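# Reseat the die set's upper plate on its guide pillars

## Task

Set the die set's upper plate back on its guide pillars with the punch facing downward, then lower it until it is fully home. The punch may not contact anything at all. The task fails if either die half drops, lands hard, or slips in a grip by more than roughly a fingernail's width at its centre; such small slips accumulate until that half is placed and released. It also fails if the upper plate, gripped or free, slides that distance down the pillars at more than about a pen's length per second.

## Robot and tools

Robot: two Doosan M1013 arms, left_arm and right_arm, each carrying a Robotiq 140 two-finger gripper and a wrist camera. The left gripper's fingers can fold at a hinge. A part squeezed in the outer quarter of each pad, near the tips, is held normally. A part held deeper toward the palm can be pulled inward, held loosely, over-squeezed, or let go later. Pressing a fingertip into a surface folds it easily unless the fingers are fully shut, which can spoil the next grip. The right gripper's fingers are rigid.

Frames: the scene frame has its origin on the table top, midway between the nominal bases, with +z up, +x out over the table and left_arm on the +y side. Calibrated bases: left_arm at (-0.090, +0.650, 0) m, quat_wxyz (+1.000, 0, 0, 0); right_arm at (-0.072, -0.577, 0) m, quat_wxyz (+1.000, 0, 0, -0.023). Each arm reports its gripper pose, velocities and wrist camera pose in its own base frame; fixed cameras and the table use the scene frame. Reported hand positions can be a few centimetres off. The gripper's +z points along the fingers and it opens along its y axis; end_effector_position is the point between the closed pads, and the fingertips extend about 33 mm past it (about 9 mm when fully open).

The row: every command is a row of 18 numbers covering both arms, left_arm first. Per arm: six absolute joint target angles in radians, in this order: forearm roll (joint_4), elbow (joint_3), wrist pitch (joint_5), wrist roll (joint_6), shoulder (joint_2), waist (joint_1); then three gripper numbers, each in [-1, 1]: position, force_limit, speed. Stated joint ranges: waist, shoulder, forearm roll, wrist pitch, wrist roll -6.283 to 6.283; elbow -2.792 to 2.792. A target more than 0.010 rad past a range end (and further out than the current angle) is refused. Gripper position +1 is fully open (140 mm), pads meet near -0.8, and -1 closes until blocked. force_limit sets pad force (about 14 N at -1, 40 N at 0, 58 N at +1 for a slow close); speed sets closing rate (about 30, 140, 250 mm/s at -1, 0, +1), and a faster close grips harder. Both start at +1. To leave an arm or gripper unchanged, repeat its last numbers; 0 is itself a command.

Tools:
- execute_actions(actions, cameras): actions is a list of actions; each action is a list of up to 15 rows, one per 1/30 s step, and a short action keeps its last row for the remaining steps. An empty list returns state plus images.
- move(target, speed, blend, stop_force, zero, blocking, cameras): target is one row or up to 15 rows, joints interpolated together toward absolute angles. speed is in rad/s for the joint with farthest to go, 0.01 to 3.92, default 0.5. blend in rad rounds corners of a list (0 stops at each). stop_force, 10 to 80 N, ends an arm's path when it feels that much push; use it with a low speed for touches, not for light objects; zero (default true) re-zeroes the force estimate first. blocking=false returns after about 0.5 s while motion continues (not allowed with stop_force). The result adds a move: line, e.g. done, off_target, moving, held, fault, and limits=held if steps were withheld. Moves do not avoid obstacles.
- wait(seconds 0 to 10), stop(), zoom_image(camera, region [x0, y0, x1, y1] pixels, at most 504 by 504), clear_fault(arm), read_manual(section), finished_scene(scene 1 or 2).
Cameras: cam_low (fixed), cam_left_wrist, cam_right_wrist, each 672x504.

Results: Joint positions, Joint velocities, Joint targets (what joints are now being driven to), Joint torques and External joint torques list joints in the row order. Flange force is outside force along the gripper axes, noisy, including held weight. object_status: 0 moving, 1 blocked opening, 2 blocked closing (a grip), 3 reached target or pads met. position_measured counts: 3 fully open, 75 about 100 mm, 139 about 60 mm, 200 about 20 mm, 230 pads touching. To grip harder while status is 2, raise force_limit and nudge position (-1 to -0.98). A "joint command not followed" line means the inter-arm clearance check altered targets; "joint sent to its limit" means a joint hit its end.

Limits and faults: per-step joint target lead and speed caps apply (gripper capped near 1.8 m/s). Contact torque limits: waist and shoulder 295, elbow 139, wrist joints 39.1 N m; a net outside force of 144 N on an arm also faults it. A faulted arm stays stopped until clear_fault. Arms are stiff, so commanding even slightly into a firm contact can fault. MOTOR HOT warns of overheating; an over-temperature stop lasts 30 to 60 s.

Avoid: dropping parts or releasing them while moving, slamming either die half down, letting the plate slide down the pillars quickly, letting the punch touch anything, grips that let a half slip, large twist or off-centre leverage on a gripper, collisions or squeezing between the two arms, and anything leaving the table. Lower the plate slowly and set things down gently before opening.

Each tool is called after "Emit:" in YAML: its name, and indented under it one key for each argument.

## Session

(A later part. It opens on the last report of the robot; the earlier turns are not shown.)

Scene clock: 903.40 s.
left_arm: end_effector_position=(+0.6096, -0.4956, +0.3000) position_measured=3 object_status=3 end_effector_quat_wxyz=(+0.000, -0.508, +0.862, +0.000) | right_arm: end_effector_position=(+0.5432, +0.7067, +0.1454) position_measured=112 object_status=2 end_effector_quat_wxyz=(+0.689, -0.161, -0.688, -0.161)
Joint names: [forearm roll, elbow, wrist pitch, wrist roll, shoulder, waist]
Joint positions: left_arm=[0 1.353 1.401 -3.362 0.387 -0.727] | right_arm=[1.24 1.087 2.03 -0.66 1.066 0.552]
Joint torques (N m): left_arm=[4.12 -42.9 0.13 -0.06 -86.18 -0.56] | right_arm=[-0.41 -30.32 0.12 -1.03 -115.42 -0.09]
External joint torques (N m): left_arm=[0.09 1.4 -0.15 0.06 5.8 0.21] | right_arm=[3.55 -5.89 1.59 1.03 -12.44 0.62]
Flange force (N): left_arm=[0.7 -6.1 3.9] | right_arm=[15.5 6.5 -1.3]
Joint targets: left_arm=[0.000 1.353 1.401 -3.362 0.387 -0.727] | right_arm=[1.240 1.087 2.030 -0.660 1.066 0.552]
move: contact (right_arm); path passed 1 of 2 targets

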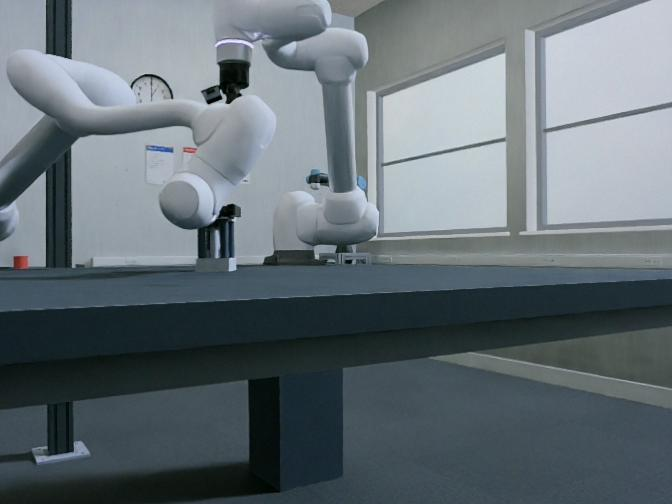

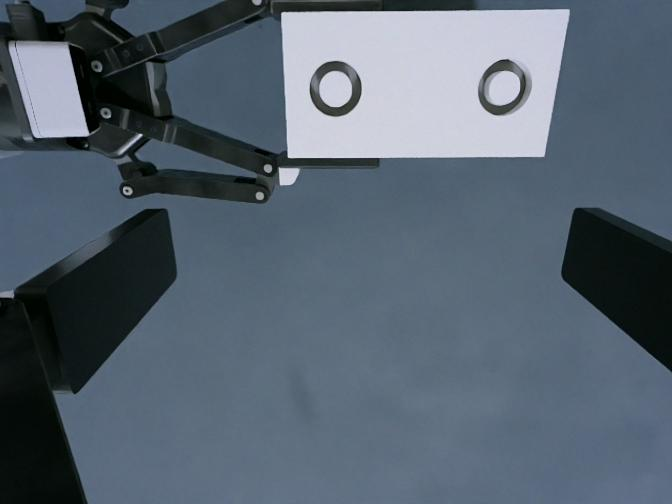

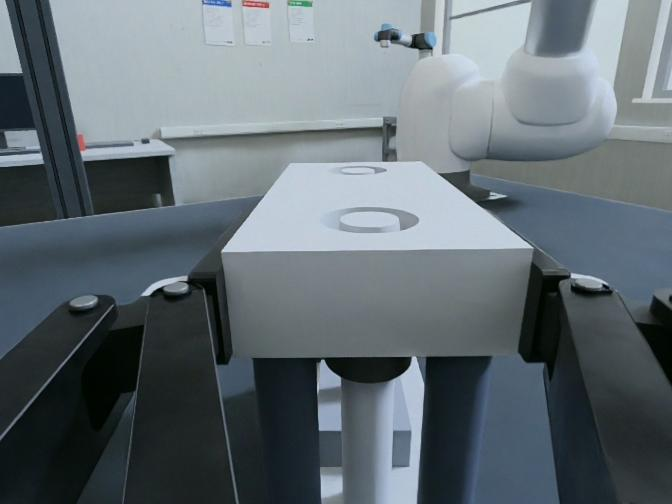

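Emit:
move:
  target: [0,1.3533,1.4015,-3.362,0.3868,-0.7266,1,1,-1,1.240,1.087,2.030,-0.660,1.066,0.552,1,1,-1]
  cameras: ["cam_left_wrist","cam_right_wrist"]

Emit:
move:
  target: [0,1.3533,1.4015,-3.362,0.3868,-0.7266,1,1,-1,1.2593,0.7728,2.1799,-0.5127,1.2120,0.4359,1,1,-1]
  speed: 0.25
  cameras: ["all"]

Emit:
zoom_image:
  camera: "cam_low"
  region: [160, 170, 280, 280]

Emit:
zoom_image:
  camera: "cam_right_wrist"
  region: [220, 150, 500, 504]

Scene clock: 930.90 s.
left_arm: end_effector_position=(+0.6096, -0.4956, +0.3000) position_measured=3 object_status=3 end_effector_quat_wxyz=(+0.000, -0.508, +0.862, +0.000) | right_arm: end_effector_position=(+0.5436, +0.7064, +0.1452) position_measured=3 object_status=0 end_effector_quat_wxyz=(+0.689, -0.161, -0.688, -0.161)
Joint names: [forearm roll, elbow, wrist pitch, wrist roll, shoulder, waist]
Joint positions: left_arm=[0 1.353 1.401 -3.362 0.387 -0.727] | right_arm=[1.24 1.087 2.03 -0.66 1.066 0.552]
Joint torques (N m): left_arm=[4.1 -42.9 0.09 -0.07 -86.18 -0.74] | right_arm=[2.7 -35.01 1.62 -0.36 -127.96 -0.98]
External joint torques (N m): left_arm=[0.1 1.39 -0.11 0.07 5.74 0.41] | right_arm=[0.4 -0.91 0.05 0.36 1.03 0.96]
Flange force (N): left_arm=[0.5 -6.1 3.8] | right_arm=[-0.5 5.5 -1.7]
Joint targets: left_arm=[0.000 1.353 1.401 -3.362 0.387 -0.727] | right_arm=[1.240 1.087 2.030 -0.660 1.066 0.552]
move: done
Images, in order (width x height): cam_left_wrist 672x504, cam_right_wrist 672x504.

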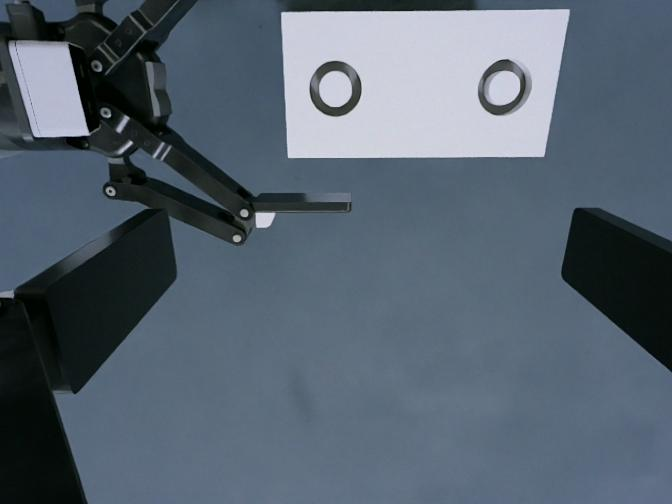

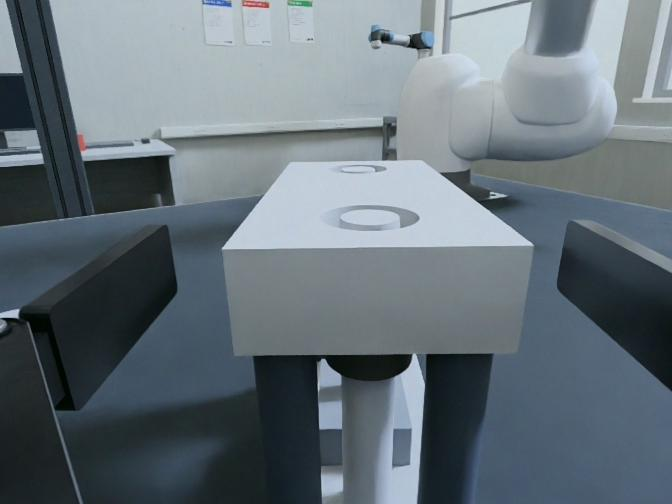

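Scene clock: 932.47 s.
left_arm: end_effector_position=(+0.6096, -0.4956, +0.3000) position_measured=3 object_status=3 end_effector_quat_wxyz=(+0.000, -0.508, +0.862, +0.000) | right_arm: end_effector_position=(+0.6776, +0.6400, +0.1453) position_measured=3 object_status=3 end_effector_quat_wxyz=(+0.689, -0.161, -0.688, -0.161)
Joint names: [forearm roll, elbow, wrist pitch, wrist roll, shoulder, waist]
Joint positions: left_arm=[0 1.353 1.401 -3.362 0.387 -0.727] | right_arm=[1.259 0.773 2.18 -0.513 1.212 0.436]
Joint torques (N m): left_arm=[4.12 -42.87 0.1 -0.04 -86.26 -0.58] | right_arm=[2.77 -37.8 1.31 -0.35 -136.97 -0.82]
External joint torques (N m): left_arm=[0.11 1.26 -0.12 0.04 5.46 0.54] | right_arm=[0.38 -0.75 0.03 0.34 1 1.02]
Flange force (N): left_arm=[0.3 -5.9 3.5] | right_arm=[-0.4 6.4 -3.3]
Joint targets: left_arm=[0.000 1.353 1.401 -3.362 0.387 -0.727] | right_arm=[1.259 0.773 2.180 -0.513 1.212 0.436]
move: done

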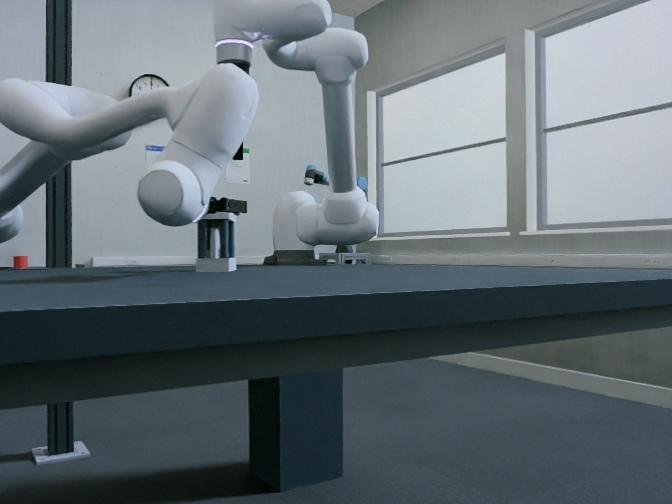

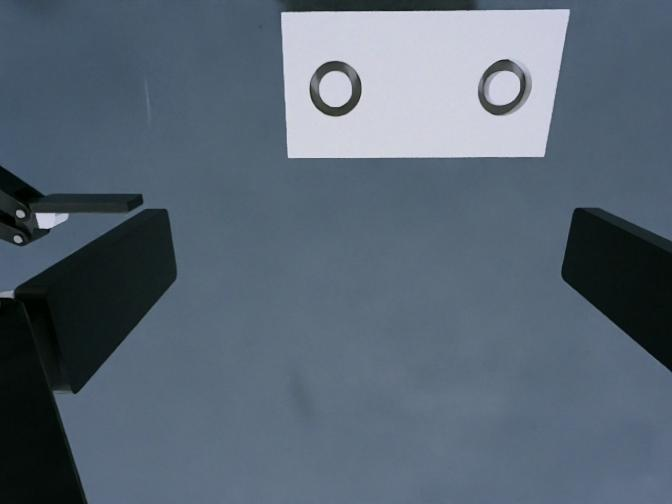

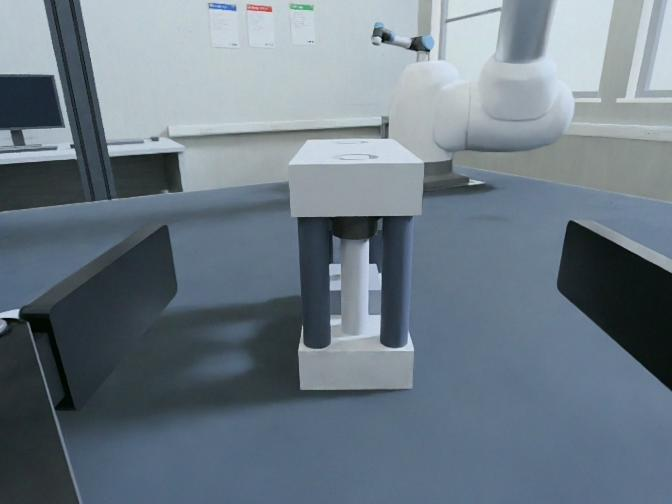

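Scaled by 4.200 from the camera's 672x504 image, which has a finer 960x720 frame.

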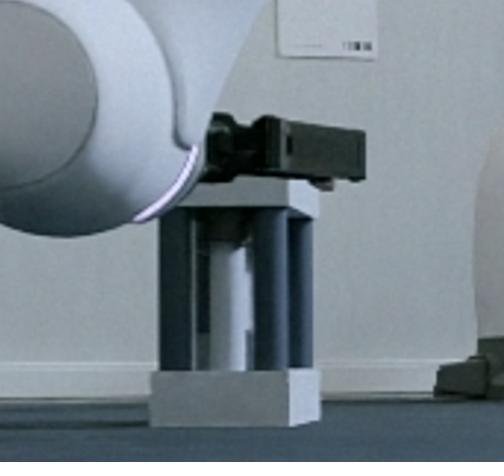

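Scaled by 1.424 from the camera's 672x504 image, which has a finer 960x720 frame.

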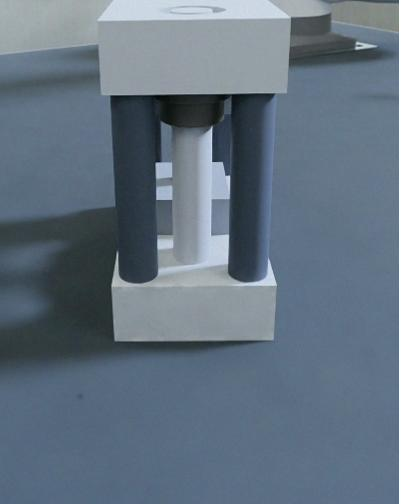

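Seated on the stop posts and flush.

Emit:
finished_scene:
  scene: 1

The scene is finished: the task was done.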